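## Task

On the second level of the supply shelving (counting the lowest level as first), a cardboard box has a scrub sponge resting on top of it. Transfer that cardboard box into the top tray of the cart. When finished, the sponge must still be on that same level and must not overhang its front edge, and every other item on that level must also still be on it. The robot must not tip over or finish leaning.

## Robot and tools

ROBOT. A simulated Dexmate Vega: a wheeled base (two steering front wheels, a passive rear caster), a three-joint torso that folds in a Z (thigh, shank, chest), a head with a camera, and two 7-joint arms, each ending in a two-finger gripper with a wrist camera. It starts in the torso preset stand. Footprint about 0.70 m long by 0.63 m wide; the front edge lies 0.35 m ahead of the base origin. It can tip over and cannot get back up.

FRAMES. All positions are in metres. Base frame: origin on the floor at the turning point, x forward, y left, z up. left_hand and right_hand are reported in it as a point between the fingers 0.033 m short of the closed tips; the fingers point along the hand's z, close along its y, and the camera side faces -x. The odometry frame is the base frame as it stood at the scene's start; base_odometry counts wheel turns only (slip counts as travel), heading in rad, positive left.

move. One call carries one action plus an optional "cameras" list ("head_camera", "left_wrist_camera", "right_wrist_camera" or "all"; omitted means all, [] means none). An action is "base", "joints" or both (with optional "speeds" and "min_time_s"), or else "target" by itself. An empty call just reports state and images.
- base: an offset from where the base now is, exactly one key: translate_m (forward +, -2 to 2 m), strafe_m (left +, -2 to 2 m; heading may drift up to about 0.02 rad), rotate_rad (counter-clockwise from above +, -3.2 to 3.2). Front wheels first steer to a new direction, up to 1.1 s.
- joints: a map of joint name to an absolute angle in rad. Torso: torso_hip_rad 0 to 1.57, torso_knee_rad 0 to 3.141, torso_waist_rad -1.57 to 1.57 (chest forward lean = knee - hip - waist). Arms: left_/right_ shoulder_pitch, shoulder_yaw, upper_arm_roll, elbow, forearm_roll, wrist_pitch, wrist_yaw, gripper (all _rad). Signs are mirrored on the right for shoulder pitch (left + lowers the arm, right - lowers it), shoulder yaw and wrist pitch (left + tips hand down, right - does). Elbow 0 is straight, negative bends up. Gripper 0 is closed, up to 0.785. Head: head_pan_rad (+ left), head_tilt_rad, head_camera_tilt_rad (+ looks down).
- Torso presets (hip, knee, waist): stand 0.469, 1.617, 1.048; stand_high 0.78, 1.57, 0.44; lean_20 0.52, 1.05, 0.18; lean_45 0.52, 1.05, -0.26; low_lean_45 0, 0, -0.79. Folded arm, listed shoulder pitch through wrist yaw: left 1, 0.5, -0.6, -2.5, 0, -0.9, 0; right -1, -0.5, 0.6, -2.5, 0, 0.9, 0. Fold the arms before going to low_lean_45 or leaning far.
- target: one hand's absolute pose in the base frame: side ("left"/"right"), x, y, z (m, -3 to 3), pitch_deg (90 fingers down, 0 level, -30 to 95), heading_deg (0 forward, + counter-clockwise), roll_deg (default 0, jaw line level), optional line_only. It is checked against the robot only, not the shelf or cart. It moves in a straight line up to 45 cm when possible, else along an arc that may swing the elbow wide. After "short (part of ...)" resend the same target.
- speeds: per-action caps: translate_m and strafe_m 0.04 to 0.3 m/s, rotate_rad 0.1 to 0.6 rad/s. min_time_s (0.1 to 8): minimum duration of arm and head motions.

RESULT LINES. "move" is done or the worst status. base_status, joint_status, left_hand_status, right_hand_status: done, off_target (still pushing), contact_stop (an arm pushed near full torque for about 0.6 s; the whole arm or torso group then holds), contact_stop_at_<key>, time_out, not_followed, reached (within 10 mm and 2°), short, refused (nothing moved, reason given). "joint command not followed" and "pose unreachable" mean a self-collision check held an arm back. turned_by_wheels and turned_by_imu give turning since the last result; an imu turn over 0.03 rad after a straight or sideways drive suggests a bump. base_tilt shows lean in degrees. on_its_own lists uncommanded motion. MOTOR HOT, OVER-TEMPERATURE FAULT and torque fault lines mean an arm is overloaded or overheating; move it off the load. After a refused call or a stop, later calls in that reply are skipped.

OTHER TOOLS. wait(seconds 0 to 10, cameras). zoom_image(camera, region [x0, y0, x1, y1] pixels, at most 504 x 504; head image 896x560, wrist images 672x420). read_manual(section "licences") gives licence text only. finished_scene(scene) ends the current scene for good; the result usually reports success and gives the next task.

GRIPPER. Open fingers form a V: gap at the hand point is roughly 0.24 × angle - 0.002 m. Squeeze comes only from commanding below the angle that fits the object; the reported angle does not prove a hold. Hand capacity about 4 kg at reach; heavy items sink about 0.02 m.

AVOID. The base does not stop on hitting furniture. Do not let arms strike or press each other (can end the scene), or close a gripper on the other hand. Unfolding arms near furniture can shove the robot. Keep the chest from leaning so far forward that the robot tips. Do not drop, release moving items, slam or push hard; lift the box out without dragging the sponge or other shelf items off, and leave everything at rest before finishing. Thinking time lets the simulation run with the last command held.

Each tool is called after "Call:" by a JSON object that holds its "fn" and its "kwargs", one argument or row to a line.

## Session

Call:
{"fn": "move", "kwargs": {
  "joints": {"head_pan_rad": -1.3},
  "cameras": ["head_camera"]
}}

Call:
{"fn": "move", "kwargs": {
  "joints": {"head_pan_rad": -2.6},
  "cameras": ["head_camera"]
}}

Scene clock: 1.53 s.
Joint torques (N m): left_arm=[7.22 0.31 1.05 -3.65 0.01 -3.11 0.17] | right_arm=[-4.22 0.17 0.27 -5.17 0.15 2.88 -0.08]
move: done
base_odometry: x=+0.000 y=+0.000 heading=+0.000
turned_by_wheels: +0.000
turned_by_imu: +0.000
base_tilt: forward=+0.1 right=+0.3
base_status: not commanded
joint_positions: torso_hip_rad=+0.469 torso_knee_rad=+1.617 torso_waist_rad=+1.048 left_shoulder_pitch_rad=+2.207 left_shoulder_yaw_rad=-0.004 left_upper_arm_roll_rad=-0.018 left_elbow_rad=-1.107 left_forearm_roll_rad=-0.008 left_wrist_pitch_rad=-0.518 left_wrist_yaw_rad=+0.011 left_gripper_rad=+0.005 right_shoulder_pitch_rad=-2.186 right_shoulder_yaw_rad=-0.016 right_upper_arm_roll_rad=-0.019 right_elbow_rad=-1.087 right_forearm_roll_rad=-0.017 right_wrist_pitch_rad=+0.491 right_wrist_yaw_rad=+0.011 right_gripper_rad=+0.005 head_pan_rad=-1.299 head_tilt_rad=+0.000 head_camera_tilt_rad=+0.000
joint_status: all done
chest: x=-0.0111 y=+0.0000 z=+1.4155 quat_wxyz=(+0.999, +0.000, +0.050, +0.000) (m; base frame)
left_hand: x=+0.2019 y=+0.2451 z=+0.6135 quat_wxyz=(+0.430, -0.012, +0.902, +0.013) pitch_deg=+39.0 heading_deg=+2.4 roll_deg=+0.9 back=up (m; base frame)
right_hand: x=+0.2001 y=-0.2164 z=+0.6013 quat_wxyz=(+0.418, -0.022, +0.908, +0.011) pitch_deg=+40.6 heading_deg=+2.8 roll_deg=+0.1 back=up (m; base frame)
pictures: head_camera
camera_calibration:
head_camera: T_world_to_cam=[[-0.955195, -0.272285, 0.116034, -0.218261], [-0.117928, -0.00945738, -0.992977, 1.50954], [0.271471, -0.96217, -0.0230764, 0.0169703], [0, 0, 0, 1]] pos_world=[-0.0350709, -0.0288246, 1.52466]

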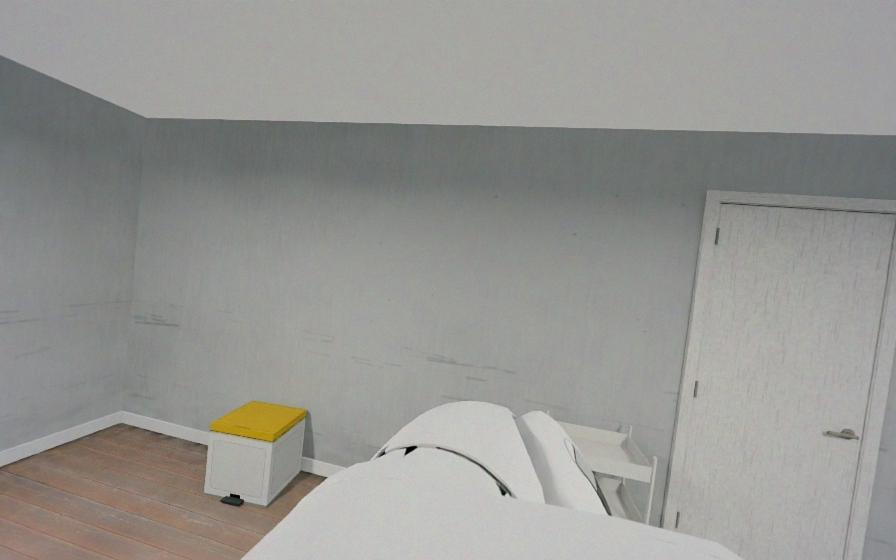

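Scene clock: 3.07 s.
Joint torques (N m): left_arm=[8.43 1.44 0.87 -3.55 -0.08 -3.32 0.1] | right_arm=[-3.76 -1.4 0.24 -4.9 -0.15 2.31 -0.05]
move: done
base_odometry: x=+0.000 y=+0.000 heading=+0.000
turned_by_wheels: +0.000
turned_by_imu: +0.000
base_tilt: forward=+0.1 right=+0.3
base_status: not commanded
joint_positions: torso_hip_rad=+0.469 torso_knee_rad=+1.617 torso_waist_rad=+1.048 left_shoulder_pitch_rad=+2.207 left_shoulder_yaw_rad=-0.004 left_upper_arm_roll_rad=-0.018 left_elbow_rad=-1.107 left_forearm_roll_rad=-0.008 left_wrist_pitch_rad=-0.518 left_wrist_yaw_rad=+0.011 left_gripper_rad=+0.005 right_shoulder_pitch_rad=-2.186 right_shoulder_yaw_rad=-0.016 right_upper_arm_roll_rad=-0.019 right_elbow_rad=-1.087 right_forearm_roll_rad=-0.017 right_wrist_pitch_rad=+0.491 right_wrist_yaw_rad=+0.011 right_gripper_rad=+0.005 head_pan_rad=-2.599 head_tilt_rad=+0.000 head_camera_tilt_rad=+0.000
joint_status: all done
chest: x=-0.0111 y=+0.0000 z=+1.4155 quat_wxyz=(+0.999, +0.000, +0.050, +0.000) (m; base frame)
left_hand: x=+0.2019 y=+0.2451 z=+0.6135 quat_wxyz=(+0.430, -0.012, +0.902, +0.013) pitch_deg=+39.0 heading_deg=+2.4 roll_deg=+0.9 back=up (m; base frame)
right_hand: x=+0.2001 y=-0.2164 z=+0.6013 quat_wxyz=(+0.418, -0.022, +0.908, +0.011) pitch_deg=+40.6 heading_deg=+2.8 roll_deg=+0.1 back=up (m; base frame)
pictures: head_camera
camera_calibration:
head_camera: T_world_to_cam=[[-0.515064, 0.854139, 0.0718, -0.118169], [-0.113778, 0.0148954, -0.993395, 1.51051], [-0.849567, -0.519831, 0.0895103, -0.237673], [0, 0, 0, 1]] pos_world=[-0.0909212, -0.0451164, 1.53029]

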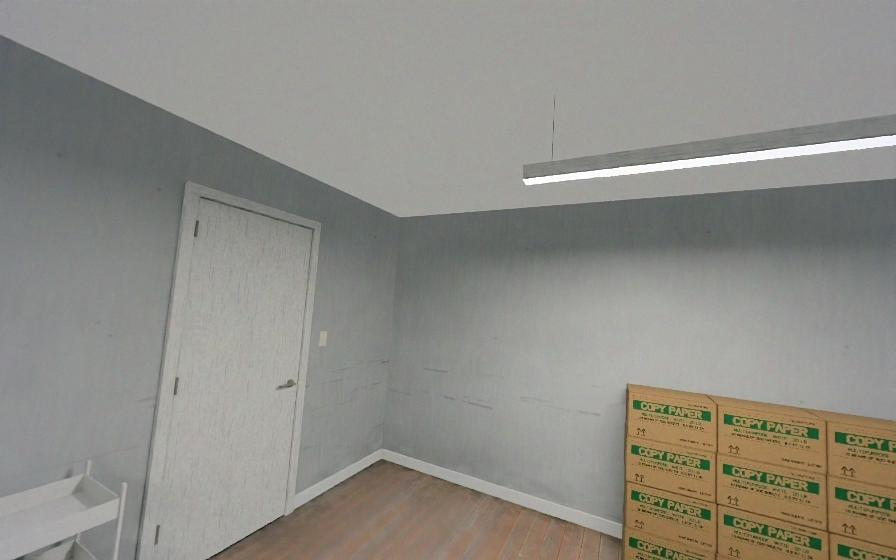

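Call:
{"fn": "move", "kwargs": {
  "joints": {"head_pan_rad": 0},
  "cameras": ["head_camera"]
}}

Call:
{"fn": "zoom_image", "kwargs": {
  "camera": "head_camera",
  "region": [0, 100, 448, 560]
}}

Call:
{"fn": "zoom_image", "kwargs": {
  "camera": "head_camera",
  "region": [448, 100, 896, 560]
}}

Scene clock: 6.97 s.
Joint torques (N m): left_arm=[7.68 0.74 1.17 -3.86 -0.05 -3.05 0.13] | right_arm=[-4.46 -0.62 -0.14 -3.36 -0.31 2.62 -0.2]
move: done
base_odometry: x=+0.000 y=+0.000 heading=+0.000
turned_by_wheels: +0.000
turned_by_imu: +0.001
base_tilt: forward=+0.1 right=+0.3
base_status: not commanded
joint_positions: torso_hip_rad=+0.469 torso_knee_rad=+1.617 torso_waist_rad=+1.048 left_shoulder_pitch_rad=+2.207 left_shoulder_yaw_rad=-0.004 left_upper_arm_roll_rad=-0.018 left_elbow_rad=-1.107 left_forearm_roll_rad=-0.008 left_wrist_pitch_rad=-0.518 left_wrist_yaw_rad=+0.011 left_gripper_rad=+0.005 right_shoulder_pitch_rad=-2.186 right_shoulder_yaw_rad=-0.016 right_upper_arm_roll_rad=-0.019 right_elbow_rad=-1.087 right_forearm_roll_rad=-0.017 right_wrist_pitch_rad=+0.491 right_wrist_yaw_rad=+0.011 right_gripper_rad=+0.005 head_pan_rad=-0.001 head_tilt_rad=+0.000 head_camera_tilt_rad=+0.000
joint_status: all done
chest: x=-0.0111 y=+0.0000 z=+1.4155 quat_wxyz=(+0.999, +0.000, +0.050, +0.000) (m; base frame)
left_hand: x=+0.2019 y=+0.2451 z=+0.6135 quat_wxyz=(+0.430, -0.012, +0.902, +0.013) pitch_deg=+39.0 heading_deg=+2.4 roll_deg=+0.9 back=up (m; base frame)
right_hand: x=+0.2001 y=-0.2164 z=+0.6013 quat_wxyz=(+0.418, -0.022, +0.908, +0.011) pitch_deg=+40.6 heading_deg=+2.8 roll_deg=+0.1 back=up (m; base frame)
pictures: head_camera
camera_calibration:
head_camera: T_world_to_cam=[[0.00565913, -0.999792, 0.0195918, -0.0000617643], [-0.0957297, -0.0200437, -0.995206, 1.51459], [0.995391, 0.00375649, -0.0958232, 0.181496], [0, 0, 0, 1]] pos_world=[-0.0356678, 0.0296145, 1.52472]

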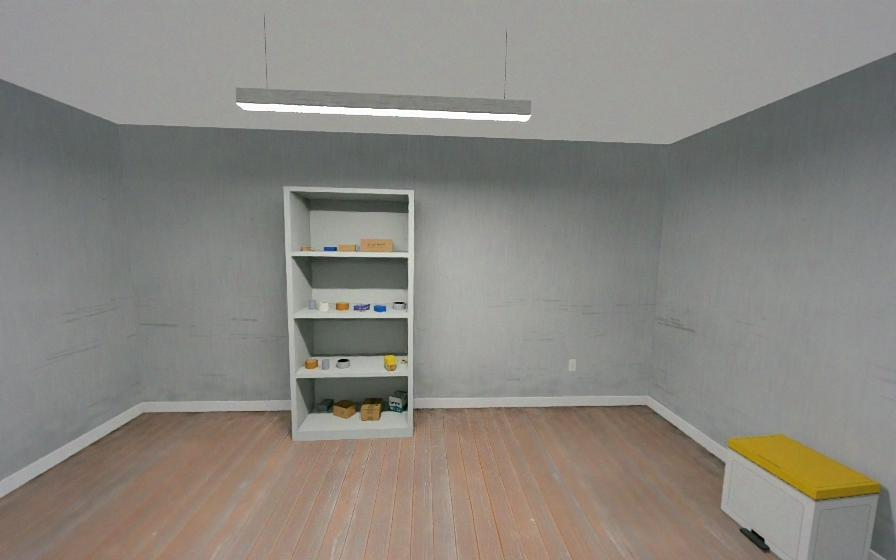

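Scaled by 1.096 from the camera's 896x560 image, which has a finer 960x600 frame.

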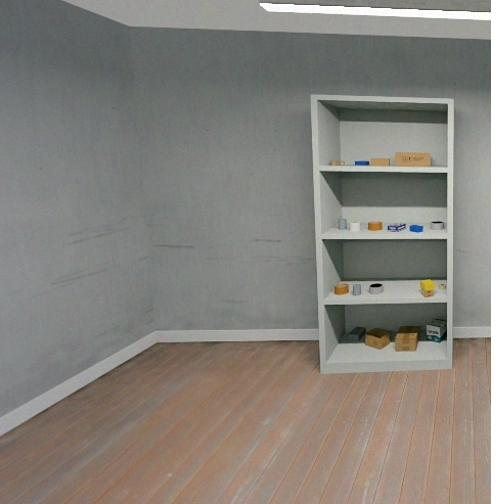

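Scaled by 1.096 from the camera's 896x560 image, which has a finer 960x600 frame.

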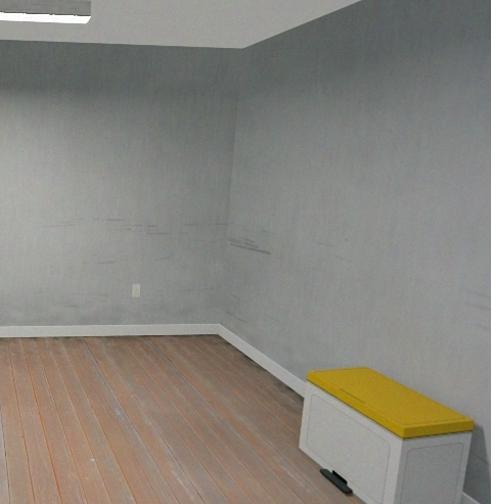

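Call:
{"fn": "move", "kwargs": {
  "base": {"rotate_rad": 0.08},
  "joints": {"right_shoulder_pitch_rad":-1.225,"right_shoulder_yaw_rad":0,"right_upper_arm_roll_rad":0,"right_elbow_rad":-1.711,"right_forearm_roll_rad":0,"right_wrist_pitch_rad":-0.236,"right_wrist_yaw_rad":0,"right_gripper_rad":0.5,"left_shoulder_pitch_rad":2.0,"left_elbow_rad":-1.5},
  "cameras": []
}}

Call:
{"fn": "move", "kwargs": {
  "base": {"strafe_m": 0.52},
  "joints": {"torso_hip_rad":0.1,"torso_knee_rad":0.7,"torso_waist_rad":0.0},
  "cameras": ["head_camera"]
}}

Call:
{"fn": "move", "kwargs": {
  "base": {"translate_m": 1.4},
  "cameras": ["head_camera","right_wrist_camera"]
}}

Call:
{"fn": "zoom_image", "kwargs": {
  "camera": "head_camera",
  "region": [300, 50, 650, 300]
}}

Scene clock: 12.97 s.
Joint torques (N m): left_arm=[-5.98 0.29 0.83 -9.51 -0.03 -2.95 0.15] | right_arm=[22.55 2.15 3 -13.84 0.01 3.34 -0.21]
move: done
base_odometry: x=+0.000 y=+0.000 heading=+0.080
turned_by_wheels: +0.080
turned_by_imu: +0.078
base_tilt: forward=+0.1 right=+0.3
base_status: done
joint_positions: torso_hip_rad=+0.469 torso_knee_rad=+1.617 torso_waist_rad=+1.048 left_shoulder_pitch_rad=+2.000 left_shoulder_yaw_rad=-0.004 left_upper_arm_roll_rad=-0.018 left_elbow_rad=-1.500 left_forearm_roll_rad=-0.008 left_wrist_pitch_rad=-0.518 left_wrist_yaw_rad=+0.011 left_gripper_rad=+0.005 right_shoulder_pitch_rad=-1.231 right_shoulder_yaw_rad=+0.000 right_upper_arm_roll_rad=+0.000 right_elbow_rad=-1.707 right_forearm_roll_rad=+0.000 right_wrist_pitch_rad=-0.232 right_wrist_yaw_rad=+0.000 right_gripper_rad=+0.500 head_pan_rad=-0.001 head_tilt_rad=+0.000 head_camera_tilt_rad=+0.000
joint_status: all done
chest: x=-0.0111 y=+0.0000 z=+1.4155 quat_wxyz=(+0.999, +0.000, +0.050, +0.000) (m; base frame)
left_hand: x=+0.4918 y=+0.2463 z=+0.8905 quat_wxyz=(+0.677, -0.012, +0.736, +0.011) pitch_deg=+4.7 heading_deg=+1.9 roll_deg=+0.0 back=up (m; base frame)
right_hand: x=+0.7975 y=-0.2292 z=+1.2426 quat_wxyz=(+0.756, +0.000, +0.655, +0.000) pitch_deg=-8.2 heading_deg=+0.0 roll_deg=+0.0 back=up (m; base frame)
pictures: none
No camera images: "cameras" was empty.

Scene clock: 18.13 s.
Joint torques (N m): left_arm=[8.1 0.15 0.83 -5.13 -0.04 -3.42 -0.09] | right_arm=[15.67 -0.67 2.36 -13.81 0.01 2.66 -0.34]
move: done
base_odometry: x=-0.041 y=+0.518 heading=+0.083
turned_by_wheels: +0.004
turned_by_imu: +0.006
base_tilt: forward=+0.1 right=+0.3
base_status: done
joint_positions: torso_hip_rad=+0.100 torso_knee_rad=+0.700 torso_waist_rad=+0.000 left_shoulder_pitch_rad=+2.000 left_shoulder_yaw_rad=-0.004 left_upper_arm_roll_rad=-0.018 left_elbow_rad=-1.500 left_forearm_roll_rad=-0.008 left_wrist_pitch_rad=-0.518 left_wrist_yaw_rad=+0.011 left_gripper_rad=+0.005 right_shoulder_pitch_rad=-1.225 right_shoulder_yaw_rad=+0.000 right_upper_arm_roll_rad=+0.000 right_elbow_rad=-1.710 right_forearm_roll_rad=+0.000 right_wrist_pitch_rad=-0.236 right_wrist_yaw_rad=+0.000 right_gripper_rad=+0.500 head_pan_rad=-0.001 head_tilt_rad=+0.000 head_camera_tilt_rad=+0.000
joint_status: all done
chest: x=+0.0727 y=+0.0000 z=+1.1355 quat_wxyz=(+0.955, +0.000, +0.296, +0.000) (m; base frame)
left_hand: x=+0.2625 y=+0.2463 z=+0.4337 quat_wxyz=(+0.474, -0.009, +0.880, +0.014) pitch_deg=+33.3 heading_deg=+2.2 roll_deg=+1.1 back=up (m; base frame)
right_hand: x=+0.7025 y=-0.2293 z=+0.6003 quat_wxyz=(+0.573, +0.000, +0.820, +0.000) pitch_deg=+20.1 heading_deg=+0.0 roll_deg=+0.0 back=up (m; base frame)
pictures: head_camera
camera_calibration:
head_camera: T_world_to_cam=[[0.0144421, -0.999792, 0.0144215, 0.010185], [-0.561203, -0.020042, -0.827436, 1.08734], [0.827552, 0.00385646, -0.561375, 0.61211], [0, 0, 0, 1]] pos_world=[0.10352, 0.0296148, 1.24318]

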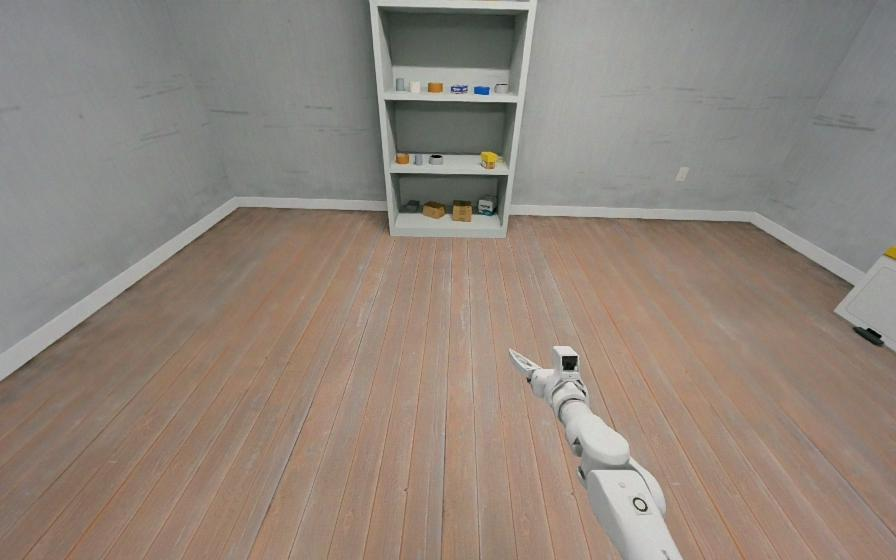

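Scene clock: 24.90 s.
Joint torques (N m): left_arm=[9.64 0.58 0.88 -5.18 -0.07 -2.95 0.02] | right_arm=[13.35 0.54 2.82 -12.94 -0.03 3.07 -0.33]
move: done
base_odometry: x=+1.354 y=+0.631 heading=+0.083
turned_by_wheels: -0.001
turned_by_imu: -0.007
base_tilt: forward=+0.2 right=+0.3
base_status: done
joint_positions: torso_hip_rad=+0.100 torso_knee_rad=+0.700 torso_waist_rad=+0.000 left_shoulder_pitch_rad=+2.000 left_shoulder_yaw_rad=-0.004 left_upper_arm_roll_rad=-0.018 left_elbow_rad=-1.500 left_forearm_roll_rad=-0.008 left_wrist_pitch_rad=-0.518 left_wrist_yaw_rad=+0.011 left_gripper_rad=+0.005 right_shoulder_pitch_rad=-1.225 right_shoulder_yaw_rad=+0.000 right_upper_arm_roll_rad=+0.000 right_elbow_rad=-1.710 right_forearm_roll_rad=+0.000 right_wrist_pitch_rad=-0.236 right_wrist_yaw_rad=+0.000 right_gripper_rad=+0.500 head_pan_rad=-0.001 head_tilt_rad=+0.000 head_camera_tilt_rad=+0.000
joint_status: not commanded
chest: x=+0.0727 y=+0.0000 z=+1.1355 quat_wxyz=(+0.955, +0.000, +0.296, +0.000) (m; base frame)
left_hand: x=+0.2626 y=+0.2463 z=+0.4337 quat_wxyz=(+0.474, -0.009, +0.880, +0.014) pitch_deg=+33.3 heading_deg=+2.2 roll_deg=+1.1 back=up (m; base frame)
right_hand: x=+0.7025 y=-0.2293 z=+0.6003 quat_wxyz=(+0.573, +0.000, +0.820, +0.000) pitch_deg=+20.1 heading_deg=+0.0 roll_deg=+0.0 back=up (m; base frame)
pictures: head_camera, right_wrist_camera
camera_calibration:
head_camera: T_world_to_cam=[[0.0144431, -0.999792, 0.0144231, 0.0101816], [-0.561203, -0.0200439, -0.827436, 1.0874], [0.827552, 0.00385648, -0.561375, 0.612028], [0, 0, 0, 1]] pos_world=[0.10362, 0.0296148, 1.24318]
right_wrist_camera: T_world_to_cam=[[-0.0407784, -0.998652, 0.0321134, -0.227535], [-0.483815, -0.00838544, -0.87513, 0.914782], [0.87422, -0.0512234, -0.482821, -0.181055], [0, 0, 0, 1]] pos_world=[0.591589, -0.228832, 0.720443]

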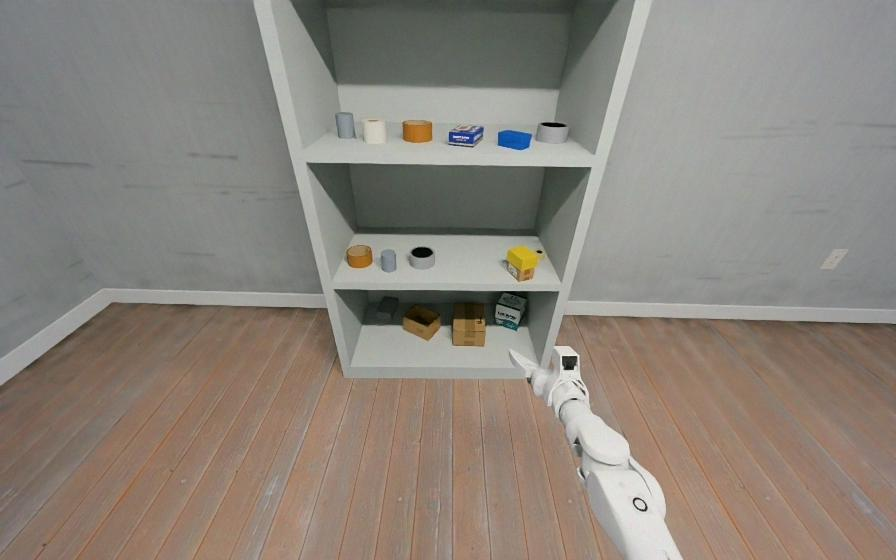

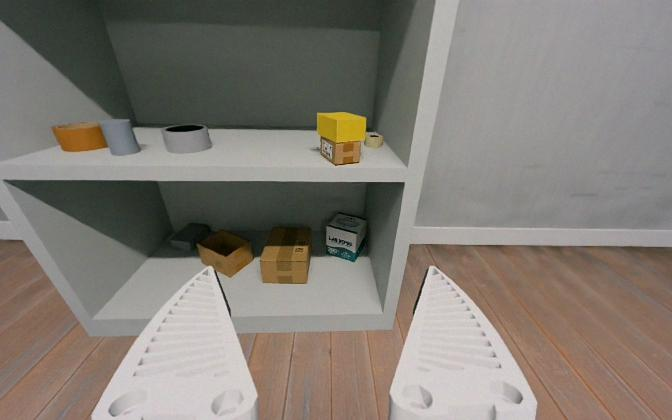

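Scaled by 1.440 from the camera's 896x560 image, which has a finer 960x600 frame.

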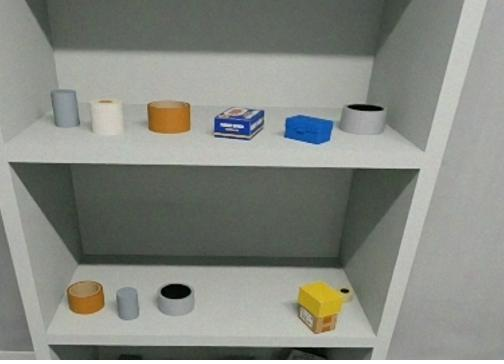

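Call:
{"fn": "move", "kwargs": {
  "target": {"side":"right","x":0.70,"y":-0.272,"z":0.607,"pitch_deg":20,"heading_deg":0},
  "cameras": []
}}

Call:
{"fn": "move", "kwargs": {
  "base": {"translate_m": 0.36},
  "joints": {"right_gripper_rad":0.55},
  "cameras": ["head_camera","right_wrist_camera"]
}}

Call:
{"fn": "zoom_image", "kwargs": {
  "camera": "head_camera",
  "region": [350, 200, 650, 420]
}}

Scene clock: 28.07 s.
Joint torques (N m): left_arm=[10.21 1.24 0.91 -5.22 -0.02 -2.56 0.07] | right_arm=[2.29 -4.12 3.25 -12.78 0.14 3.48 0.28]
move: done
base_odometry: x=+1.354 y=+0.631 heading=+0.083
turned_by_wheels: +0.000
turned_by_imu: +0.001
base_tilt: forward=+0.2 right=+0.3
base_status: not commanded
joint_positions: torso_hip_rad=+0.100 torso_knee_rad=+0.700 torso_waist_rad=+0.000 left_shoulder_pitch_rad=+2.000 left_shoulder_yaw_rad=-0.004 left_upper_arm_roll_rad=-0.018 left_elbow_rad=-1.500 left_forearm_roll_rad=-0.008 left_wrist_pitch_rad=-0.518 left_wrist_yaw_rad=+0.011 left_gripper_rad=+0.005 right_shoulder_pitch_rad=-1.235 right_shoulder_yaw_rad=-0.048 right_upper_arm_roll_rad=+0.067 right_elbow_rad=-1.733 right_forearm_roll_rad=+0.044 right_wrist_pitch_rad=-0.251 right_wrist_yaw_rad=+0.060 right_gripper_rad=+0.500 head_pan_rad=-0.001 head_tilt_rad=+0.000 head_camera_tilt_rad=+0.000
joint_status: not commanded
chest: x=+0.0727 y=+0.0000 z=+1.1355 quat_wxyz=(+0.955, +0.000, +0.296, +0.000) (m; base frame)
left_hand: x=+0.2626 y=+0.2463 z=+0.4337 quat_wxyz=(+0.474, -0.009, +0.880, +0.014) pitch_deg=+33.3 heading_deg=+2.2 roll_deg=+1.1 back=up (m; base frame)
right_hand: x=+0.7001 y=-0.2687 z=+0.6059 quat_wxyz=(+0.573, +0.000, +0.819, +0.000) pitch_deg=+20.1 heading_deg=+0.0 roll_deg=+0.0 back=up (m; base frame)
right_hand_status: reached (straight line, planned for 0.6 s): 3 mm and 0.1 deg off.
pictures: none
No camera images: "cameras" was empty.

Scene clock: 30.90 s.
Joint torques (N m): left_arm=[9.21 -0.34 1.17 -5.22 -0.08 -2.76 0] | right_arm=[5.01 -4.56 3.96 -12.84 0.37 3.56 0.29]
move: done
base_odometry: x=+1.713 y=+0.660 heading=+0.082
turned_by_wheels: -0.001
turned_by_imu: -0.002
base_tilt: forward=+0.2 right=+0.3
base_status: done
joint_positions: torso_hip_rad=+0.100 torso_knee_rad=+0.700 torso_waist_rad=+0.000 left_shoulder_pitch_rad=+2.000 left_shoulder_yaw_rad=-0.004 left_upper_arm_roll_rad=-0.018 left_elbow_rad=-1.500 left_forearm_roll_rad=-0.008 left_wrist_pitch_rad=-0.518 left_wrist_yaw_rad=+0.011 left_gripper_rad=+0.005 right_shoulder_pitch_rad=-1.235 right_shoulder_yaw_rad=-0.052 right_upper_arm_roll_rad=+0.072 right_elbow_rad=-1.734 right_forearm_roll_rad=+0.047 right_wrist_pitch_rad=-0.252 right_wrist_yaw_rad=+0.065 right_gripper_rad=+0.550 head_pan_rad=-0.001 head_tilt_rad=+0.000 head_camera_tilt_rad=+0.000
joint_status: all done
chest: x=+0.0727 y=+0.0000 z=+1.1355 quat_wxyz=(+0.955, +0.000, +0.296, +0.000) (m; base frame)
left_hand: x=+0.2626 y=+0.2463 z=+0.4337 quat_wxyz=(+0.474, -0.009, +0.880, +0.014) pitch_deg=+33.3 heading_deg=+2.2 roll_deg=+1.1 back=up (m; base frame)
right_hand: x=+0.6999 y=-0.2718 z=+0.6065 quat_wxyz=(+0.573, +0.000, +0.819, +0.000) pitch_deg=+20.0 heading_deg=+0.0 roll_deg=+0.0 back=up (m; base frame)
pictures: head_camera, right_wrist_camera
camera_calibration:
head_camera: T_world_to_cam=[[0.0144429, -0.999792, 0.0144223, 0.010184], [-0.56125, -0.0200433, -0.827404, 1.08728], [0.82752, 0.00385555, -0.561422, 0.612034], [0, 0, 0, 1]] pos_world=[0.103619, 0.0296148, 1.24308]
right_wrist_camera: T_world_to_cam=[[-0.0410074, -0.998649, 0.0319235, -0.270014], [-0.482513, -0.00818461, -0.87585, 0.918218], [0.874928, -0.0513199, -0.481526, -0.179224], [0, 0, 0, 1]] pos_world=[0.588788, -0.271332, 0.726541]

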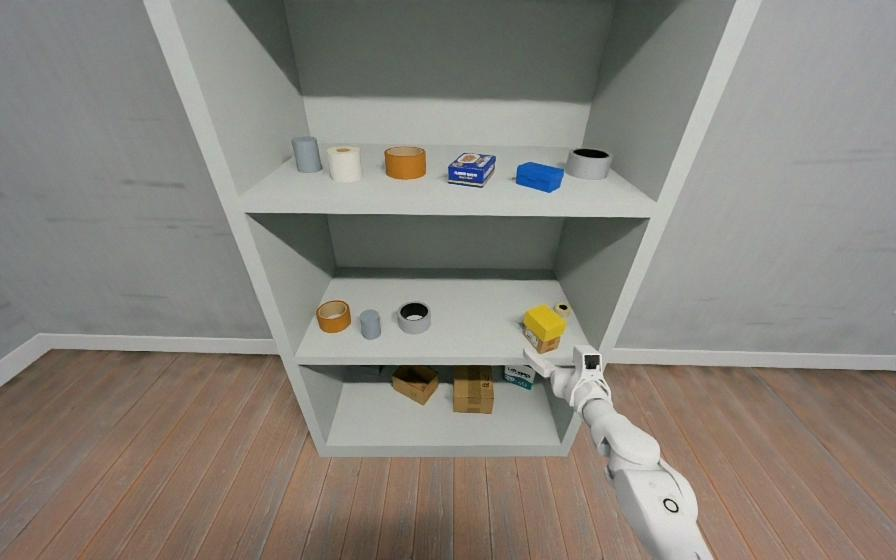

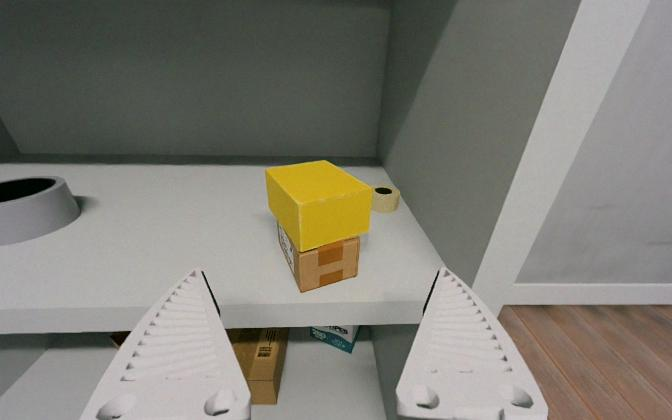

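Scaled by 1.680 from the camera's 896x560 image, which has a finer 960x600 frame.

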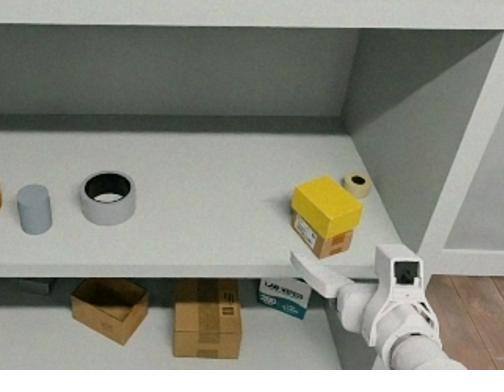

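Call:
{"fn": "move", "kwargs": {
  "joints": {"right_gripper_rad":0.52},
  "cameras": []
}}

Call:
{"fn": "move", "kwargs": {
  "target": {"side":"right","x":0.83,"y":-0.267,"z":0.606,"pitch_deg":20,"heading_deg":15},
  "cameras": ["right_wrist_camera"]
}}

Scene clock: 32.90 s.
Joint torques (N m): left_arm=[8.9 1.14 0.95 -4.67 0.01 -3.24 0.13] | right_arm=[2.7 -1.99 2.98 -13.8 0.01 3.5 0.44]
move: done
base_odometry: x=+1.713 y=+0.660 heading=+0.082
turned_by_wheels: +0.000
turned_by_imu: +0.001
base_tilt: forward=+0.2 right=+0.3
base_status: not commanded
joint_positions: torso_hip_rad=+0.100 torso_knee_rad=+0.700 torso_waist_rad=+0.000 left_shoulder_pitch_rad=+2.000 left_shoulder_yaw_rad=-0.004 left_upper_arm_roll_rad=-0.018 left_elbow_rad=-1.500 left_forearm_roll_rad=-0.008 left_wrist_pitch_rad=-0.518 left_wrist_yaw_rad=+0.011 left_gripper_rad=+0.005 right_shoulder_pitch_rad=-1.235 right_shoulder_yaw_rad=-0.052 right_upper_arm_roll_rad=+0.072 right_elbow_rad=-1.734 right_forearm_roll_rad=+0.047 right_wrist_pitch_rad=-0.252 right_wrist_yaw_rad=+0.065 right_gripper_rad=+0.520 head_pan_rad=-0.001 head_tilt_rad=+0.000 head_camera_tilt_rad=+0.000
joint_status: all done
chest: x=+0.0727 y=+0.0000 z=+1.1355 quat_wxyz=(+0.955, +0.000, +0.296, +0.000) (m; base frame)
left_hand: x=+0.2626 y=+0.2463 z=+0.4337 quat_wxyz=(+0.474, -0.009, +0.880, +0.014) pitch_deg=+33.3 heading_deg=+2.2 roll_deg=+1.1 back=up (m; base frame)
right_hand: x=+0.6999 y=-0.2718 z=+0.6065 quat_wxyz=(+0.573, +0.000, +0.819, +0.000) pitch_deg=+20.0 heading_deg=+0.0 roll_deg=+0.0 back=up (m; base frame)
pictures: none
No camera images: "cameras" was empty.

Scene clock: 36.90 s.
Joint torques (N m): left_arm=[9.08 0.42 1.23 -5.77 0.01 -3.08 0.1] | right_arm=[22.09 -6.37 0.37 -8.83 0.69 3.25 0.29]
move: done
base_odometry: x=+1.713 y=+0.660 heading=+0.082
turned_by_wheels: +0.000
turned_by_imu: +0.001
base_tilt: forward=+0.2 right=+0.2
base_status: not commanded
joint_positions: torso_hip_rad=+0.100 torso_knee_rad=+0.700 torso_waist_rad=+0.000 left_shoulder_pitch_rad=+2.000 left_shoulder_yaw_rad=-0.004 left_upper_arm_roll_rad=-0.018 left_elbow_rad=-1.500 left_forearm_roll_rad=-0.008 left_wrist_pitch_rad=-0.518 left_wrist_yaw_rad=+0.011 left_gripper_rad=+0.005 right_shoulder_pitch_rad=-0.733 right_shoulder_yaw_rad=-0.231 right_upper_arm_roll_rad=+0.036 right_elbow_rad=-1.062 right_forearm_roll_rad=+0.086 right_wrist_pitch_rad=-0.072 right_wrist_yaw_rad=+0.395 right_gripper_rad=+0.520 head_pan_rad=-0.001 head_tilt_rad=+0.000 head_camera_tilt_rad=+0.000
joint_status: not commanded
chest: x=+0.0727 y=+0.0000 z=+1.1355 quat_wxyz=(+0.955, +0.000, +0.296, +0.000) (m; base frame)
left_hand: x=+0.2626 y=+0.2463 z=+0.4337 quat_wxyz=(+0.474, -0.009, +0.880, +0.014) pitch_deg=+33.3 heading_deg=+2.2 roll_deg=+1.1 back=up (m; base frame)
right_hand: x=+0.8290 y=-0.2670 z=+0.6053 quat_wxyz=(+0.568, -0.106, +0.812, +0.074) pitch_deg=+20.0 heading_deg=+14.9 roll_deg=+0.0 back=up (m; base frame)
right_hand_status: reached (straight line, planned for 2.5 s): 1 mm and 0.1 deg off.
pictures: right_wrist_camera
camera_calibration:
right_wrist_camera: T_world_to_cam=[[0.217071, -0.975639, 0.0317702, -0.467517], [-0.464184, -0.131798, -0.875878, 0.931317], [0.858728, 0.17538, -0.481486, -0.218558], [0, 0, 0, 1]] pos_world=[0.721469, -0.295051, 0.72534]

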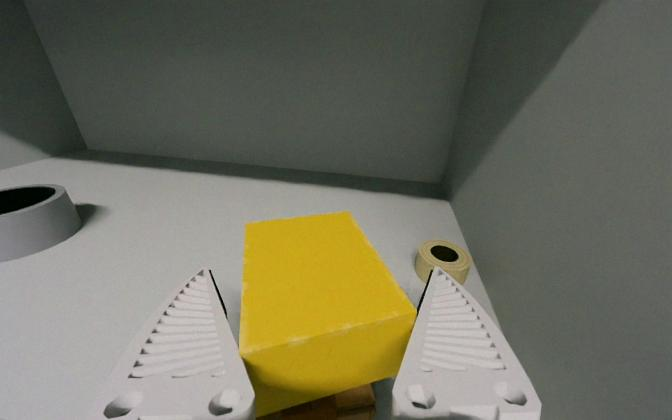

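Call:
{"fn": "move", "kwargs": {
  "joints": {"right_gripper_rad":0.24},
  "cameras": ["right_wrist_camera"]
}}

Call:
{"fn": "move", "kwargs": {
  "target": {"side":"right","x":0.82,"y":-0.262,"z":0.66,"pitch_deg":20,"heading_deg":15},
  "cameras": ["right_wrist_camera"]
}}

Call:
{"fn": "move", "kwargs": {
  "target": {"side":"right","x":0.80,"y":-0.065,"z":0.605,"pitch_deg":20,"heading_deg":10},
  "cameras": ["right_wrist_camera","head_camera"]
}}

Call:
{"fn": "zoom_image", "kwargs": {
  "camera": "head_camera",
  "region": [350, 200, 650, 420]
}}

Scene clock: 38.87 s.
Joint torques (N m): left_arm=[9.62 0.72 0.63 -5.41 0.12 -3.05 0.05] | right_arm=[22.1 -6.61 -0.18 -7.01 0.77 2.44 0.19]
move: done
base_odometry: x=+1.713 y=+0.660 heading=+0.082
turned_by_wheels: +0.000
turned_by_imu: +0.001
base_tilt: forward=+0.2 right=+0.3
base_status: not commanded
joint_positions: torso_hip_rad=+0.100 torso_knee_rad=+0.700 torso_waist_rad=+0.000 left_shoulder_pitch_rad=+2.000 left_shoulder_yaw_rad=-0.004 left_upper_arm_roll_rad=-0.018 left_elbow_rad=-1.500 left_forearm_roll_rad=-0.008 left_wrist_pitch_rad=-0.518 left_wrist_yaw_rad=+0.011 left_gripper_rad=+0.005 right_shoulder_pitch_rad=-0.729 right_shoulder_yaw_rad=-0.232 right_upper_arm_roll_rad=+0.036 right_elbow_rad=-1.057 right_forearm_roll_rad=+0.086 right_wrist_pitch_rad=-0.070 right_wrist_yaw_rad=+0.398 right_gripper_rad=+0.241 head_pan_rad=-0.001 head_tilt_rad=+0.000 head_camera_tilt_rad=+0.000
joint_status: all done
chest: x=+0.0727 y=+0.0000 z=+1.1355 quat_wxyz=(+0.955, +0.000, +0.296, +0.000) (m; base frame)
left_hand: x=+0.2626 y=+0.2463 z=+0.4337 quat_wxyz=(+0.474, -0.009, +0.880, +0.014) pitch_deg=+33.3 heading_deg=+2.2 roll_deg=+1.1 back=up (m; base frame)
right_hand: x=+0.8297 y=-0.2671 z=+0.6056 quat_wxyz=(+0.568, -0.107, +0.812, +0.075) pitch_deg=+20.0 heading_deg=+15.0 roll_deg=+0.0 back=up (m; base frame)
pictures: right_wrist_camera
camera_calibration:
right_wrist_camera: T_world_to_cam=[[0.218408, -0.97534, 0.0317757, -0.468873], [-0.463833, -0.132405, -0.875973, 0.93146], [0.858578, 0.176581, -0.481313, -0.218759], [0, 0, 0, 1]] pos_world=[0.72227, -0.295353, 0.72554]

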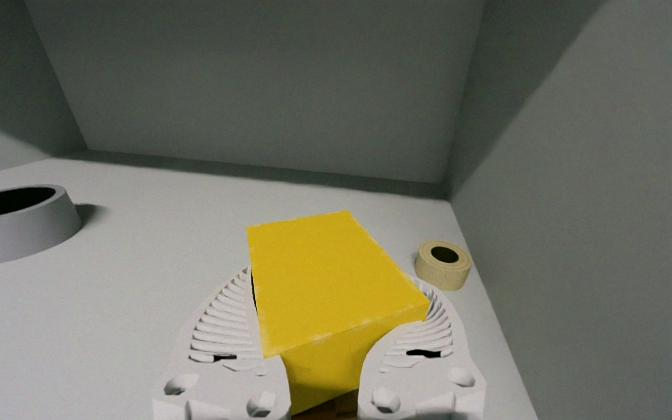

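Scene clock: 41.80 s.
Joint torques (N m): left_arm=[8.29 0.46 1.09 -5.36 0 -3.33 0.16] | right_arm=[10.08 -4.59 5.32 -13.69 0.63 2.82 -0.29]
move: done
base_odometry: x=+1.713 y=+0.660 heading=+0.082
turned_by_wheels: +0.000
turned_by_imu: +0.001
base_tilt: forward=+0.1 right=+0.3
base_status: not commanded
joint_positions: torso_hip_rad=+0.100 torso_knee_rad=+0.700 torso_waist_rad=+0.000 left_shoulder_pitch_rad=+2.000 left_shoulder_yaw_rad=-0.004 left_upper_arm_roll_rad=-0.018 left_elbow_rad=-1.500 left_forearm_roll_rad=-0.008 left_wrist_pitch_rad=-0.518 left_wrist_yaw_rad=+0.011 left_gripper_rad=+0.005 right_shoulder_pitch_rad=-0.829 right_shoulder_yaw_rad=-0.248 right_upper_arm_roll_rad=+0.061 right_elbow_rad=-1.400 right_forearm_roll_rad=+0.108 right_wrist_pitch_rad=-0.317 right_wrist_yaw_rad=+0.382 right_gripper_rad=+0.241 head_pan_rad=-0.001 head_tilt_rad=+0.000 head_camera_tilt_rad=+0.000
joint_status: not commanded
chest: x=+0.0727 y=+0.0000 z=+1.1355 quat_wxyz=(+0.955, +0.000, +0.296, +0.000) (m; base frame)
left_hand: x=+0.2626 y=+0.2463 z=+0.4337 quat_wxyz=(+0.474, -0.009, +0.880, +0.014) pitch_deg=+33.3 heading_deg=+2.2 roll_deg=+1.1 back=up (m; base frame)
right_hand: x=+0.8201 y=-0.2619 z=+0.6586 quat_wxyz=(+0.568, -0.107, +0.812, +0.075) pitch_deg=+20.0 heading_deg=+15.0 roll_deg=+0.0 back=up (m; base frame)
right_hand_status: reached (straight line, planned for 1.4 s): 1 mm and 0.1 deg off.
pictures: right_wrist_camera
camera_calibration:
right_wrist_camera: T_world_to_cam=[[0.218868, -0.975238, 0.0317251, -0.463746], [-0.463978, -0.132621, -0.875863, 0.974064], [0.858383, 0.176979, -0.481515, -0.185496], [0, 0, 0, 1]] pos_world=[0.71267, -0.290253, 0.77854]

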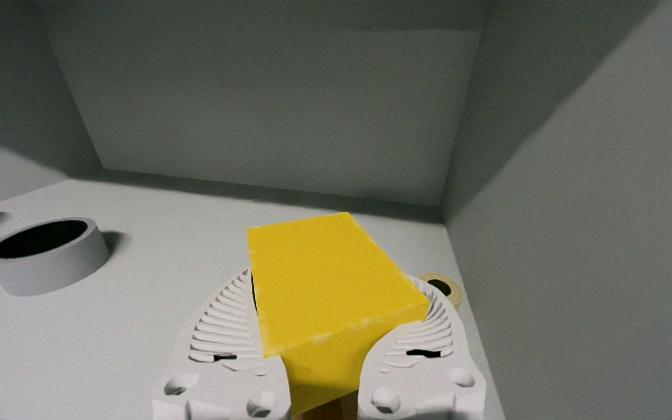

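Scene clock: 44.97 s.
Joint torques (N m): left_arm=[8.13 1.01 0.98 -5.24 -0.06 -2.81 0.14] | right_arm=[20.28 5.14 -2.61 -8.41 -0.36 2.44 -0.25]
move: done
base_odometry: x=+1.713 y=+0.660 heading=+0.082
turned_by_wheels: +0.000
turned_by_imu: +0.001
base_tilt: forward=+0.2 right=+0.2
base_status: not commanded
joint_positions: torso_hip_rad=+0.100 torso_knee_rad=+0.700 torso_waist_rad=+0.000 left_shoulder_pitch_rad=+2.000 left_shoulder_yaw_rad=-0.004 left_upper_arm_roll_rad=-0.018 left_elbow_rad=-1.500 left_forearm_roll_rad=-0.008 left_wrist_pitch_rad=-0.518 left_wrist_yaw_rad=+0.011 left_gripper_rad=+0.005 right_shoulder_pitch_rad=-0.867 right_shoulder_yaw_rad=+0.092 right_upper_arm_roll_rad=-0.185 right_elbow_rad=-1.291 right_forearm_roll_rad=-0.061 right_wrist_pitch_rad=-0.190 right_wrist_yaw_rad=-0.030 right_gripper_rad=+0.241 head_pan_rad=-0.001 head_tilt_rad=+0.000 head_camera_tilt_rad=+0.000
joint_status: not commanded
chest: x=+0.0727 y=+0.0000 z=+1.1355 quat_wxyz=(+0.955, +0.000, +0.296, +0.000) (m; base frame)
left_hand: x=+0.2626 y=+0.2463 z=+0.4337 quat_wxyz=(+0.474, -0.009, +0.880, +0.014) pitch_deg=+33.3 heading_deg=+2.2 roll_deg=+1.1 back=up (m; base frame)
right_hand: x=+0.8001 y=-0.0680 z=+0.6045 quat_wxyz=(+0.571, -0.072, +0.816, +0.050) pitch_deg=+20.1 heading_deg=+10.0 roll_deg=+0.0 back=up (m; base frame)
right_hand_status: reached (straight line, planned for 1.6 s): 3 mm and 0.1 deg off.
pictures: head_camera, right_wrist_camera
camera_calibration:
head_camera: T_world_to_cam=[[0.0144429, -0.999792, 0.0144223, 0.010184], [-0.56125, -0.0200433, -0.827404, 1.08728], [0.82752, 0.00385555, -0.561422, 0.612034], [0, 0, 0, 1]] pos_world=[0.103619, 0.0296148, 1.24308]
right_wrist_camera: T_world_to_cam=[[0.133567, -0.990524, 0.0319724, -0.201452], [-0.474294, -0.0922166, -0.875523, 0.954027], [0.870175, 0.101777, -0.482117, -0.242829], [0, 0, 0, 1]] pos_world=[0.690701, -0.0868518, 0.724642]

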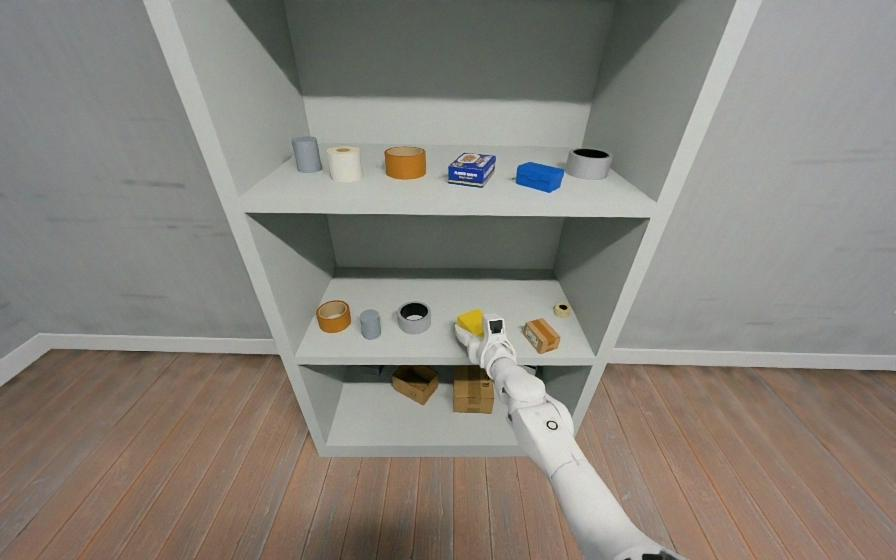

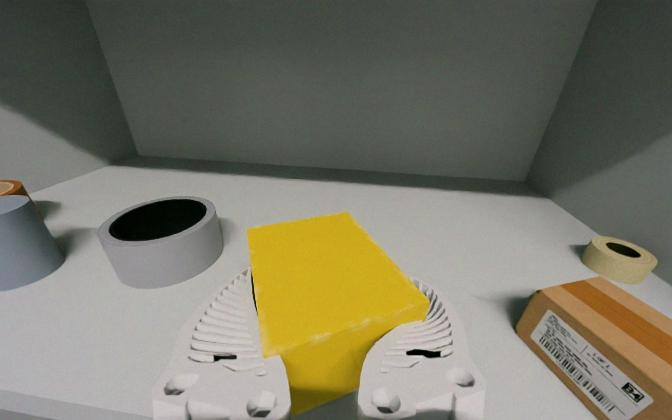

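Scaled by 1.680 from the camera's 896x560 image, which has a finer 960x600 frame.

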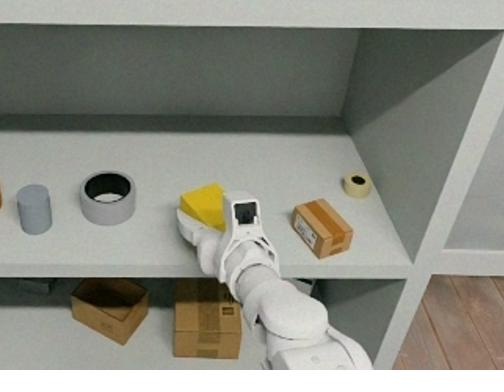

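Call:
{"fn": "move", "kwargs": {
  "target": {"side":"right","x":0.80,"y":-0.066,"z":0.558,"pitch_deg":20,"heading_deg":10},
  "cameras": ["right_wrist_camera"]
}}

Call:
{"fn": "zoom_image", "kwargs": {
  "camera": "right_wrist_camera",
  "region": [150, 180, 500, 420]
}}

Scene clock: 48.43 s.
Joint torques (N m): left_arm=[9.09 -0.83 1.23 -5.83 -0.02 -3.02 0.06] | right_arm=[19.71 2.96 2.64 -4.58 -0.39 2.15 -0.34]
move: done
base_odometry: x=+1.713 y=+0.660 heading=+0.082
turned_by_wheels: +0.000
turned_by_imu: +0.001
base_tilt: forward=+0.2 right=+0.3
base_status: not commanded
joint_positions: torso_hip_rad=+0.100 torso_knee_rad=+0.700 torso_waist_rad=+0.000 left_shoulder_pitch_rad=+2.000 left_shoulder_yaw_rad=-0.004 left_upper_arm_roll_rad=-0.018 left_elbow_rad=-1.500 left_forearm_roll_rad=-0.008 left_wrist_pitch_rad=-0.518 left_wrist_yaw_rad=+0.011 left_gripper_rad=+0.005 right_shoulder_pitch_rad=-0.785 right_shoulder_yaw_rad=+0.100 right_upper_arm_roll_rad=-0.183 right_elbow_rad=-0.986 right_forearm_roll_rad=-0.051 right_wrist_pitch_rad=+0.034 right_wrist_yaw_rad=-0.045 right_gripper_rad=+0.241 head_pan_rad=-0.001 head_tilt_rad=+0.000 head_camera_tilt_rad=+0.000
joint_status: not commanded
chest: x=+0.0727 y=+0.0000 z=+1.1355 quat_wxyz=(+0.955, +0.000, +0.296, +0.000) (m; base frame)
left_hand: x=+0.2626 y=+0.2463 z=+0.4337 quat_wxyz=(+0.474, -0.009, +0.880, +0.014) pitch_deg=+33.3 heading_deg=+2.2 roll_deg=+1.1 back=up (m; base frame)
right_hand: x=+0.7998 y=-0.0658 z=+0.5586 quat_wxyz=(+0.571, -0.072, +0.816, +0.050) pitch_deg=+20.0 heading_deg=+10.0 roll_deg=+0.0 back=up (m; base frame)
right_hand_status: reached (straight line, planned for 1.3 s): 1 mm and 0.0 deg off.
pictures: right_wrist_camera
camera_calibration:
right_wrist_camera: T_world_to_cam=[[0.133255, -0.990563, 0.0320483, -0.197582], [-0.473235, -0.0920074, -0.876118, 0.913279], [0.870799, 0.101581, -0.48103, -0.266164], [0, 0, 0, 1]] pos_world=[0.6903, -0.0846516, 0.67844]

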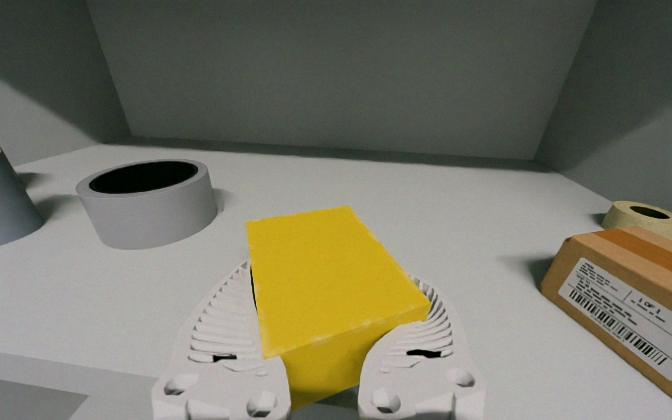

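Scaled by 1.440 from the camera's 672x420 image, which has a finer 960x600 frame.

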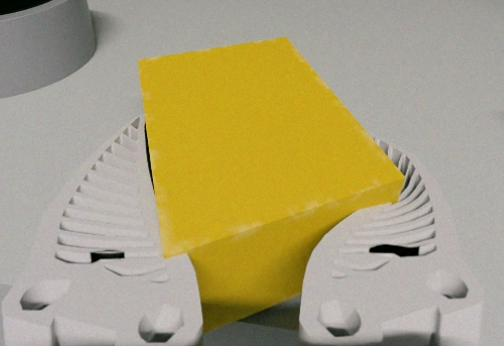

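Call:
{"fn": "move", "kwargs": {
  "target": {"side":"right","x":0.80,"y":-0.066,"z":0.572,"pitch_deg":20,"heading_deg":10},
  "cameras": []
}}

Call:
{"fn": "move", "kwargs": {
  "base": {"translate_m": 0.06},
  "cameras": []
}}

Call:
{"fn": "move", "kwargs": {
  "target": {"side":"right","x":0.80,"y":-0.066,"z":0.555,"pitch_deg":20,"heading_deg":10},
  "cameras": ["head_camera","right_wrist_camera"]
}}

Call:
{"fn": "zoom_image", "kwargs": {
  "camera": "right_wrist_camera",
  "region": [150, 180, 500, 420]
}}

Scene clock: 50.97 s.
Joint torques (N m): left_arm=[9.14 0.26 1.22 -4.98 -0.09 -3.63 0.07] | right_arm=[7.88 1.52 -1.83 -13.69 -0.07 3.22 0.05]
move: done
base_odometry: x=+1.713 y=+0.660 heading=+0.082
turned_by_wheels: +0.000
turned_by_imu: +0.001
base_tilt: forward=+0.2 right=+0.4
base_status: not commanded
joint_positions: torso_hip_rad=+0.100 torso_knee_rad=+0.700 torso_waist_rad=+0.000 left_shoulder_pitch_rad=+2.000 left_shoulder_yaw_rad=-0.004 left_upper_arm_roll_rad=-0.018 left_elbow_rad=-1.500 left_forearm_roll_rad=-0.008 left_wrist_pitch_rad=-0.518 left_wrist_yaw_rad=+0.011 left_gripper_rad=+0.005 right_shoulder_pitch_rad=-0.814 right_shoulder_yaw_rad=+0.098 right_upper_arm_roll_rad=-0.184 right_elbow_rad=-1.080 right_forearm_roll_rad=-0.054 right_wrist_pitch_rad=-0.032 right_wrist_yaw_rad=-0.042 right_gripper_rad=+0.241 head_pan_rad=-0.001 head_tilt_rad=+0.000 head_camera_tilt_rad=+0.000
joint_status: not commanded
chest: x=+0.0727 y=+0.0000 z=+1.1354 quat_wxyz=(+0.955, +0.000, +0.296, +0.000) (m; base frame)
left_hand: x=+0.2626 y=+0.2463 z=+0.4337 quat_wxyz=(+0.474, -0.009, +0.880, +0.014) pitch_deg=+33.3 heading_deg=+2.2 roll_deg=+1.1 back=up (m; base frame)
right_hand: x=+0.7999 y=-0.0662 z=+0.5708 quat_wxyz=(+0.571, -0.071, +0.816, +0.050) pitch_deg=+20.0 heading_deg=+10.0 roll_deg=+0.0 back=up (m; base frame)
right_hand_status: reached (straight line, planned for 0.7 s): 1 mm and 0.1 deg off.
pictures: none
No camera images: "cameras" was empty.

Scene clock: 52.40 s.
Joint torques (N m): left_arm=[8.41 -0.26 1.12 -5.66 -0.09 -3.02 0.08] | right_arm=[8.78 -0.06 -2.47 -13.37 -0.23 3.62 0.33]
move: done
base_odometry: x=+1.773 y=+0.664 heading=+0.081
turned_by_wheels: -0.001
turned_by_imu: +0.000
base_tilt: forward=+0.1 right=+0.3
base_status: done
joint_positions: torso_hip_rad=+0.100 torso_knee_rad=+0.700 torso_waist_rad=+0.000 left_shoulder_pitch_rad=+2.000 left_shoulder_yaw_rad=-0.004 left_upper_arm_roll_rad=-0.018 left_elbow_rad=-1.500 left_forearm_roll_rad=-0.008 left_wrist_pitch_rad=-0.518 left_wrist_yaw_rad=+0.011 left_gripper_rad=+0.005 right_shoulder_pitch_rad=-0.815 right_shoulder_yaw_rad=+0.098 right_upper_arm_roll_rad=-0.184 right_elbow_rad=-1.086 right_forearm_roll_rad=-0.055 right_wrist_pitch_rad=-0.036 right_wrist_yaw_rad=-0.042 right_gripper_rad=+0.241 head_pan_rad=-0.001 head_tilt_rad=+0.000 head_camera_tilt_rad=+0.000
joint_status: not commanded
chest: x=+0.0728 y=+0.0000 z=+1.1354 quat_wxyz=(+0.955, +0.000, +0.296, +0.000) (m; base frame)
left_hand: x=+0.2626 y=+0.2463 z=+0.4337 quat_wxyz=(+0.474, -0.009, +0.880, +0.014) pitch_deg=+33.3 heading_deg=+2.2 roll_deg=+1.1 back=up (m; base frame)
right_hand: x=+0.7999 y=-0.0662 z=+0.5715 quat_wxyz=(+0.571, -0.071, +0.816, +0.050) pitch_deg=+20.1 heading_deg=+10.0 roll_deg=+0.0 back=up (m; base frame)
pictures: none
No camera images: "cameras" was empty.

Scene clock: 54.40 s.
Joint torques (N m): left_arm=[9.33 1.27 0.75 -4.58 -0.1 -3.55 0.08] | right_arm=[19.2 4.17 2.7 -5.14 0.11 1.28 -0.27]
move: done
base_odometry: x=+1.773 y=+0.664 heading=+0.081
turned_by_wheels: +0.000
turned_by_imu: +0.000
base_tilt: forward=+0.2 right=+0.2
base_status: not commanded
joint_positions: torso_hip_rad=+0.100 torso_knee_rad=+0.700 torso_waist_rad=+0.000 left_shoulder_pitch_rad=+2.000 left_shoulder_yaw_rad=-0.004 left_upper_arm_roll_rad=-0.018 left_elbow_rad=-1.500 left_forearm_roll_rad=-0.008 left_wrist_pitch_rad=-0.518 left_wrist_yaw_rad=+0.011 left_gripper_rad=+0.005 right_shoulder_pitch_rad=-0.777 right_shoulder_yaw_rad=+0.101 right_upper_arm_roll_rad=-0.182 right_elbow_rad=-0.961 right_forearm_roll_rad=-0.050 right_wrist_pitch_rad=+0.051 right_wrist_yaw_rad=-0.047 right_gripper_rad=+0.241 head_pan_rad=-0.001 head_tilt_rad=+0.000 head_camera_tilt_rad=+0.000
joint_status: not commanded
chest: x=+0.0727 y=+0.0000 z=+1.1354 quat_wxyz=(+0.955, +0.000, +0.296, +0.000) (m; base frame)
left_hand: x=+0.2626 y=+0.2463 z=+0.4337 quat_wxyz=(+0.474, -0.009, +0.880, +0.014) pitch_deg=+33.3 heading_deg=+2.2 roll_deg=+1.1 back=up (m; base frame)
right_hand: x=+0.7999 y=-0.0659 z=+0.5557 quat_wxyz=(+0.571, -0.072, +0.816, +0.050) pitch_deg=+20.0 heading_deg=+10.0 roll_deg=+0.0 back=up (m; base frame)
right_hand_status: reached (straight line, planned for 0.7 s): 1 mm and 0.0 deg off.
pictures: head_camera, right_wrist_camera
camera_calibration:
head_camera: T_world_to_cam=[[0.0144431, -0.999792, 0.0144231, 0.010183], [-0.561203, -0.0200439, -0.827436, 1.08732], [0.827552, 0.00385648, -0.561375, 0.611971], [0, 0, 0, 1]] pos_world=[0.10362, 0.0296148, 1.24308]
right_wrist_camera: T_world_to_cam=[[0.133023, -0.990593, 0.0321134, -0.197477], [-0.47287, -0.0919089, -0.876325, 0.910713], [0.871033, 0.101386, -0.480648, -0.267936], [0, 0, 0, 1]] pos_world=[0.690299, -0.0847513, 0.675639]

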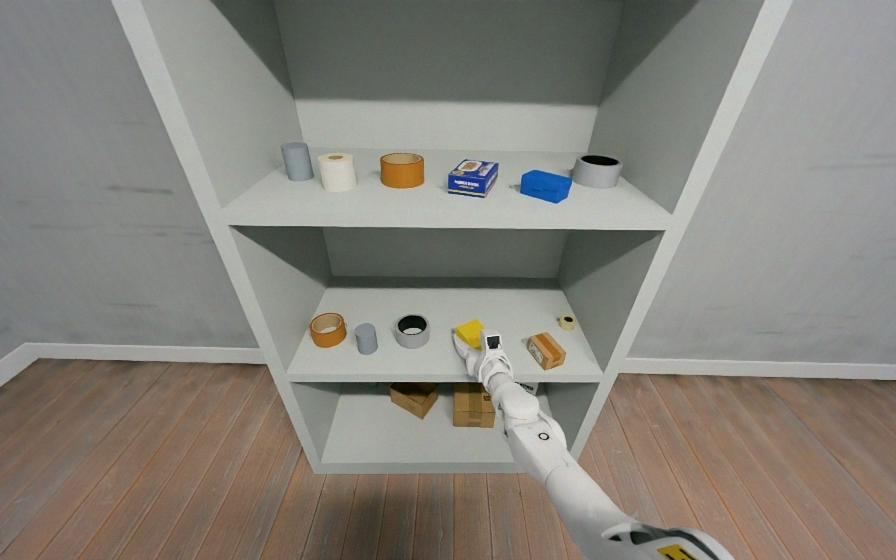

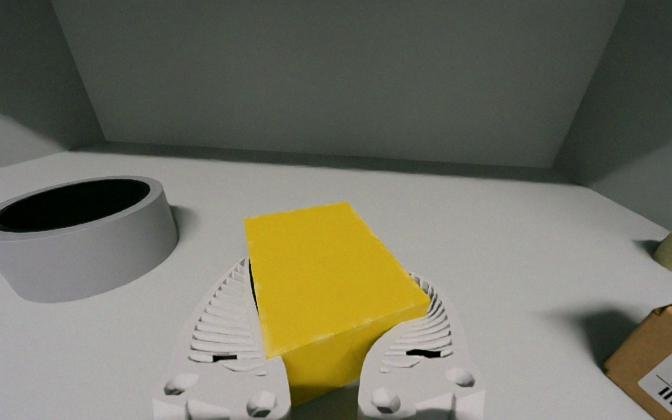

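Scaled by 1.440 from the camera's 672x420 image, which has a finer 960x600 frame.

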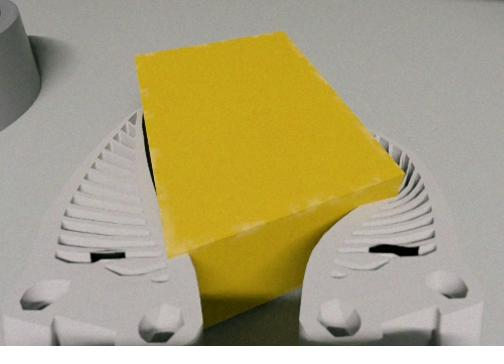

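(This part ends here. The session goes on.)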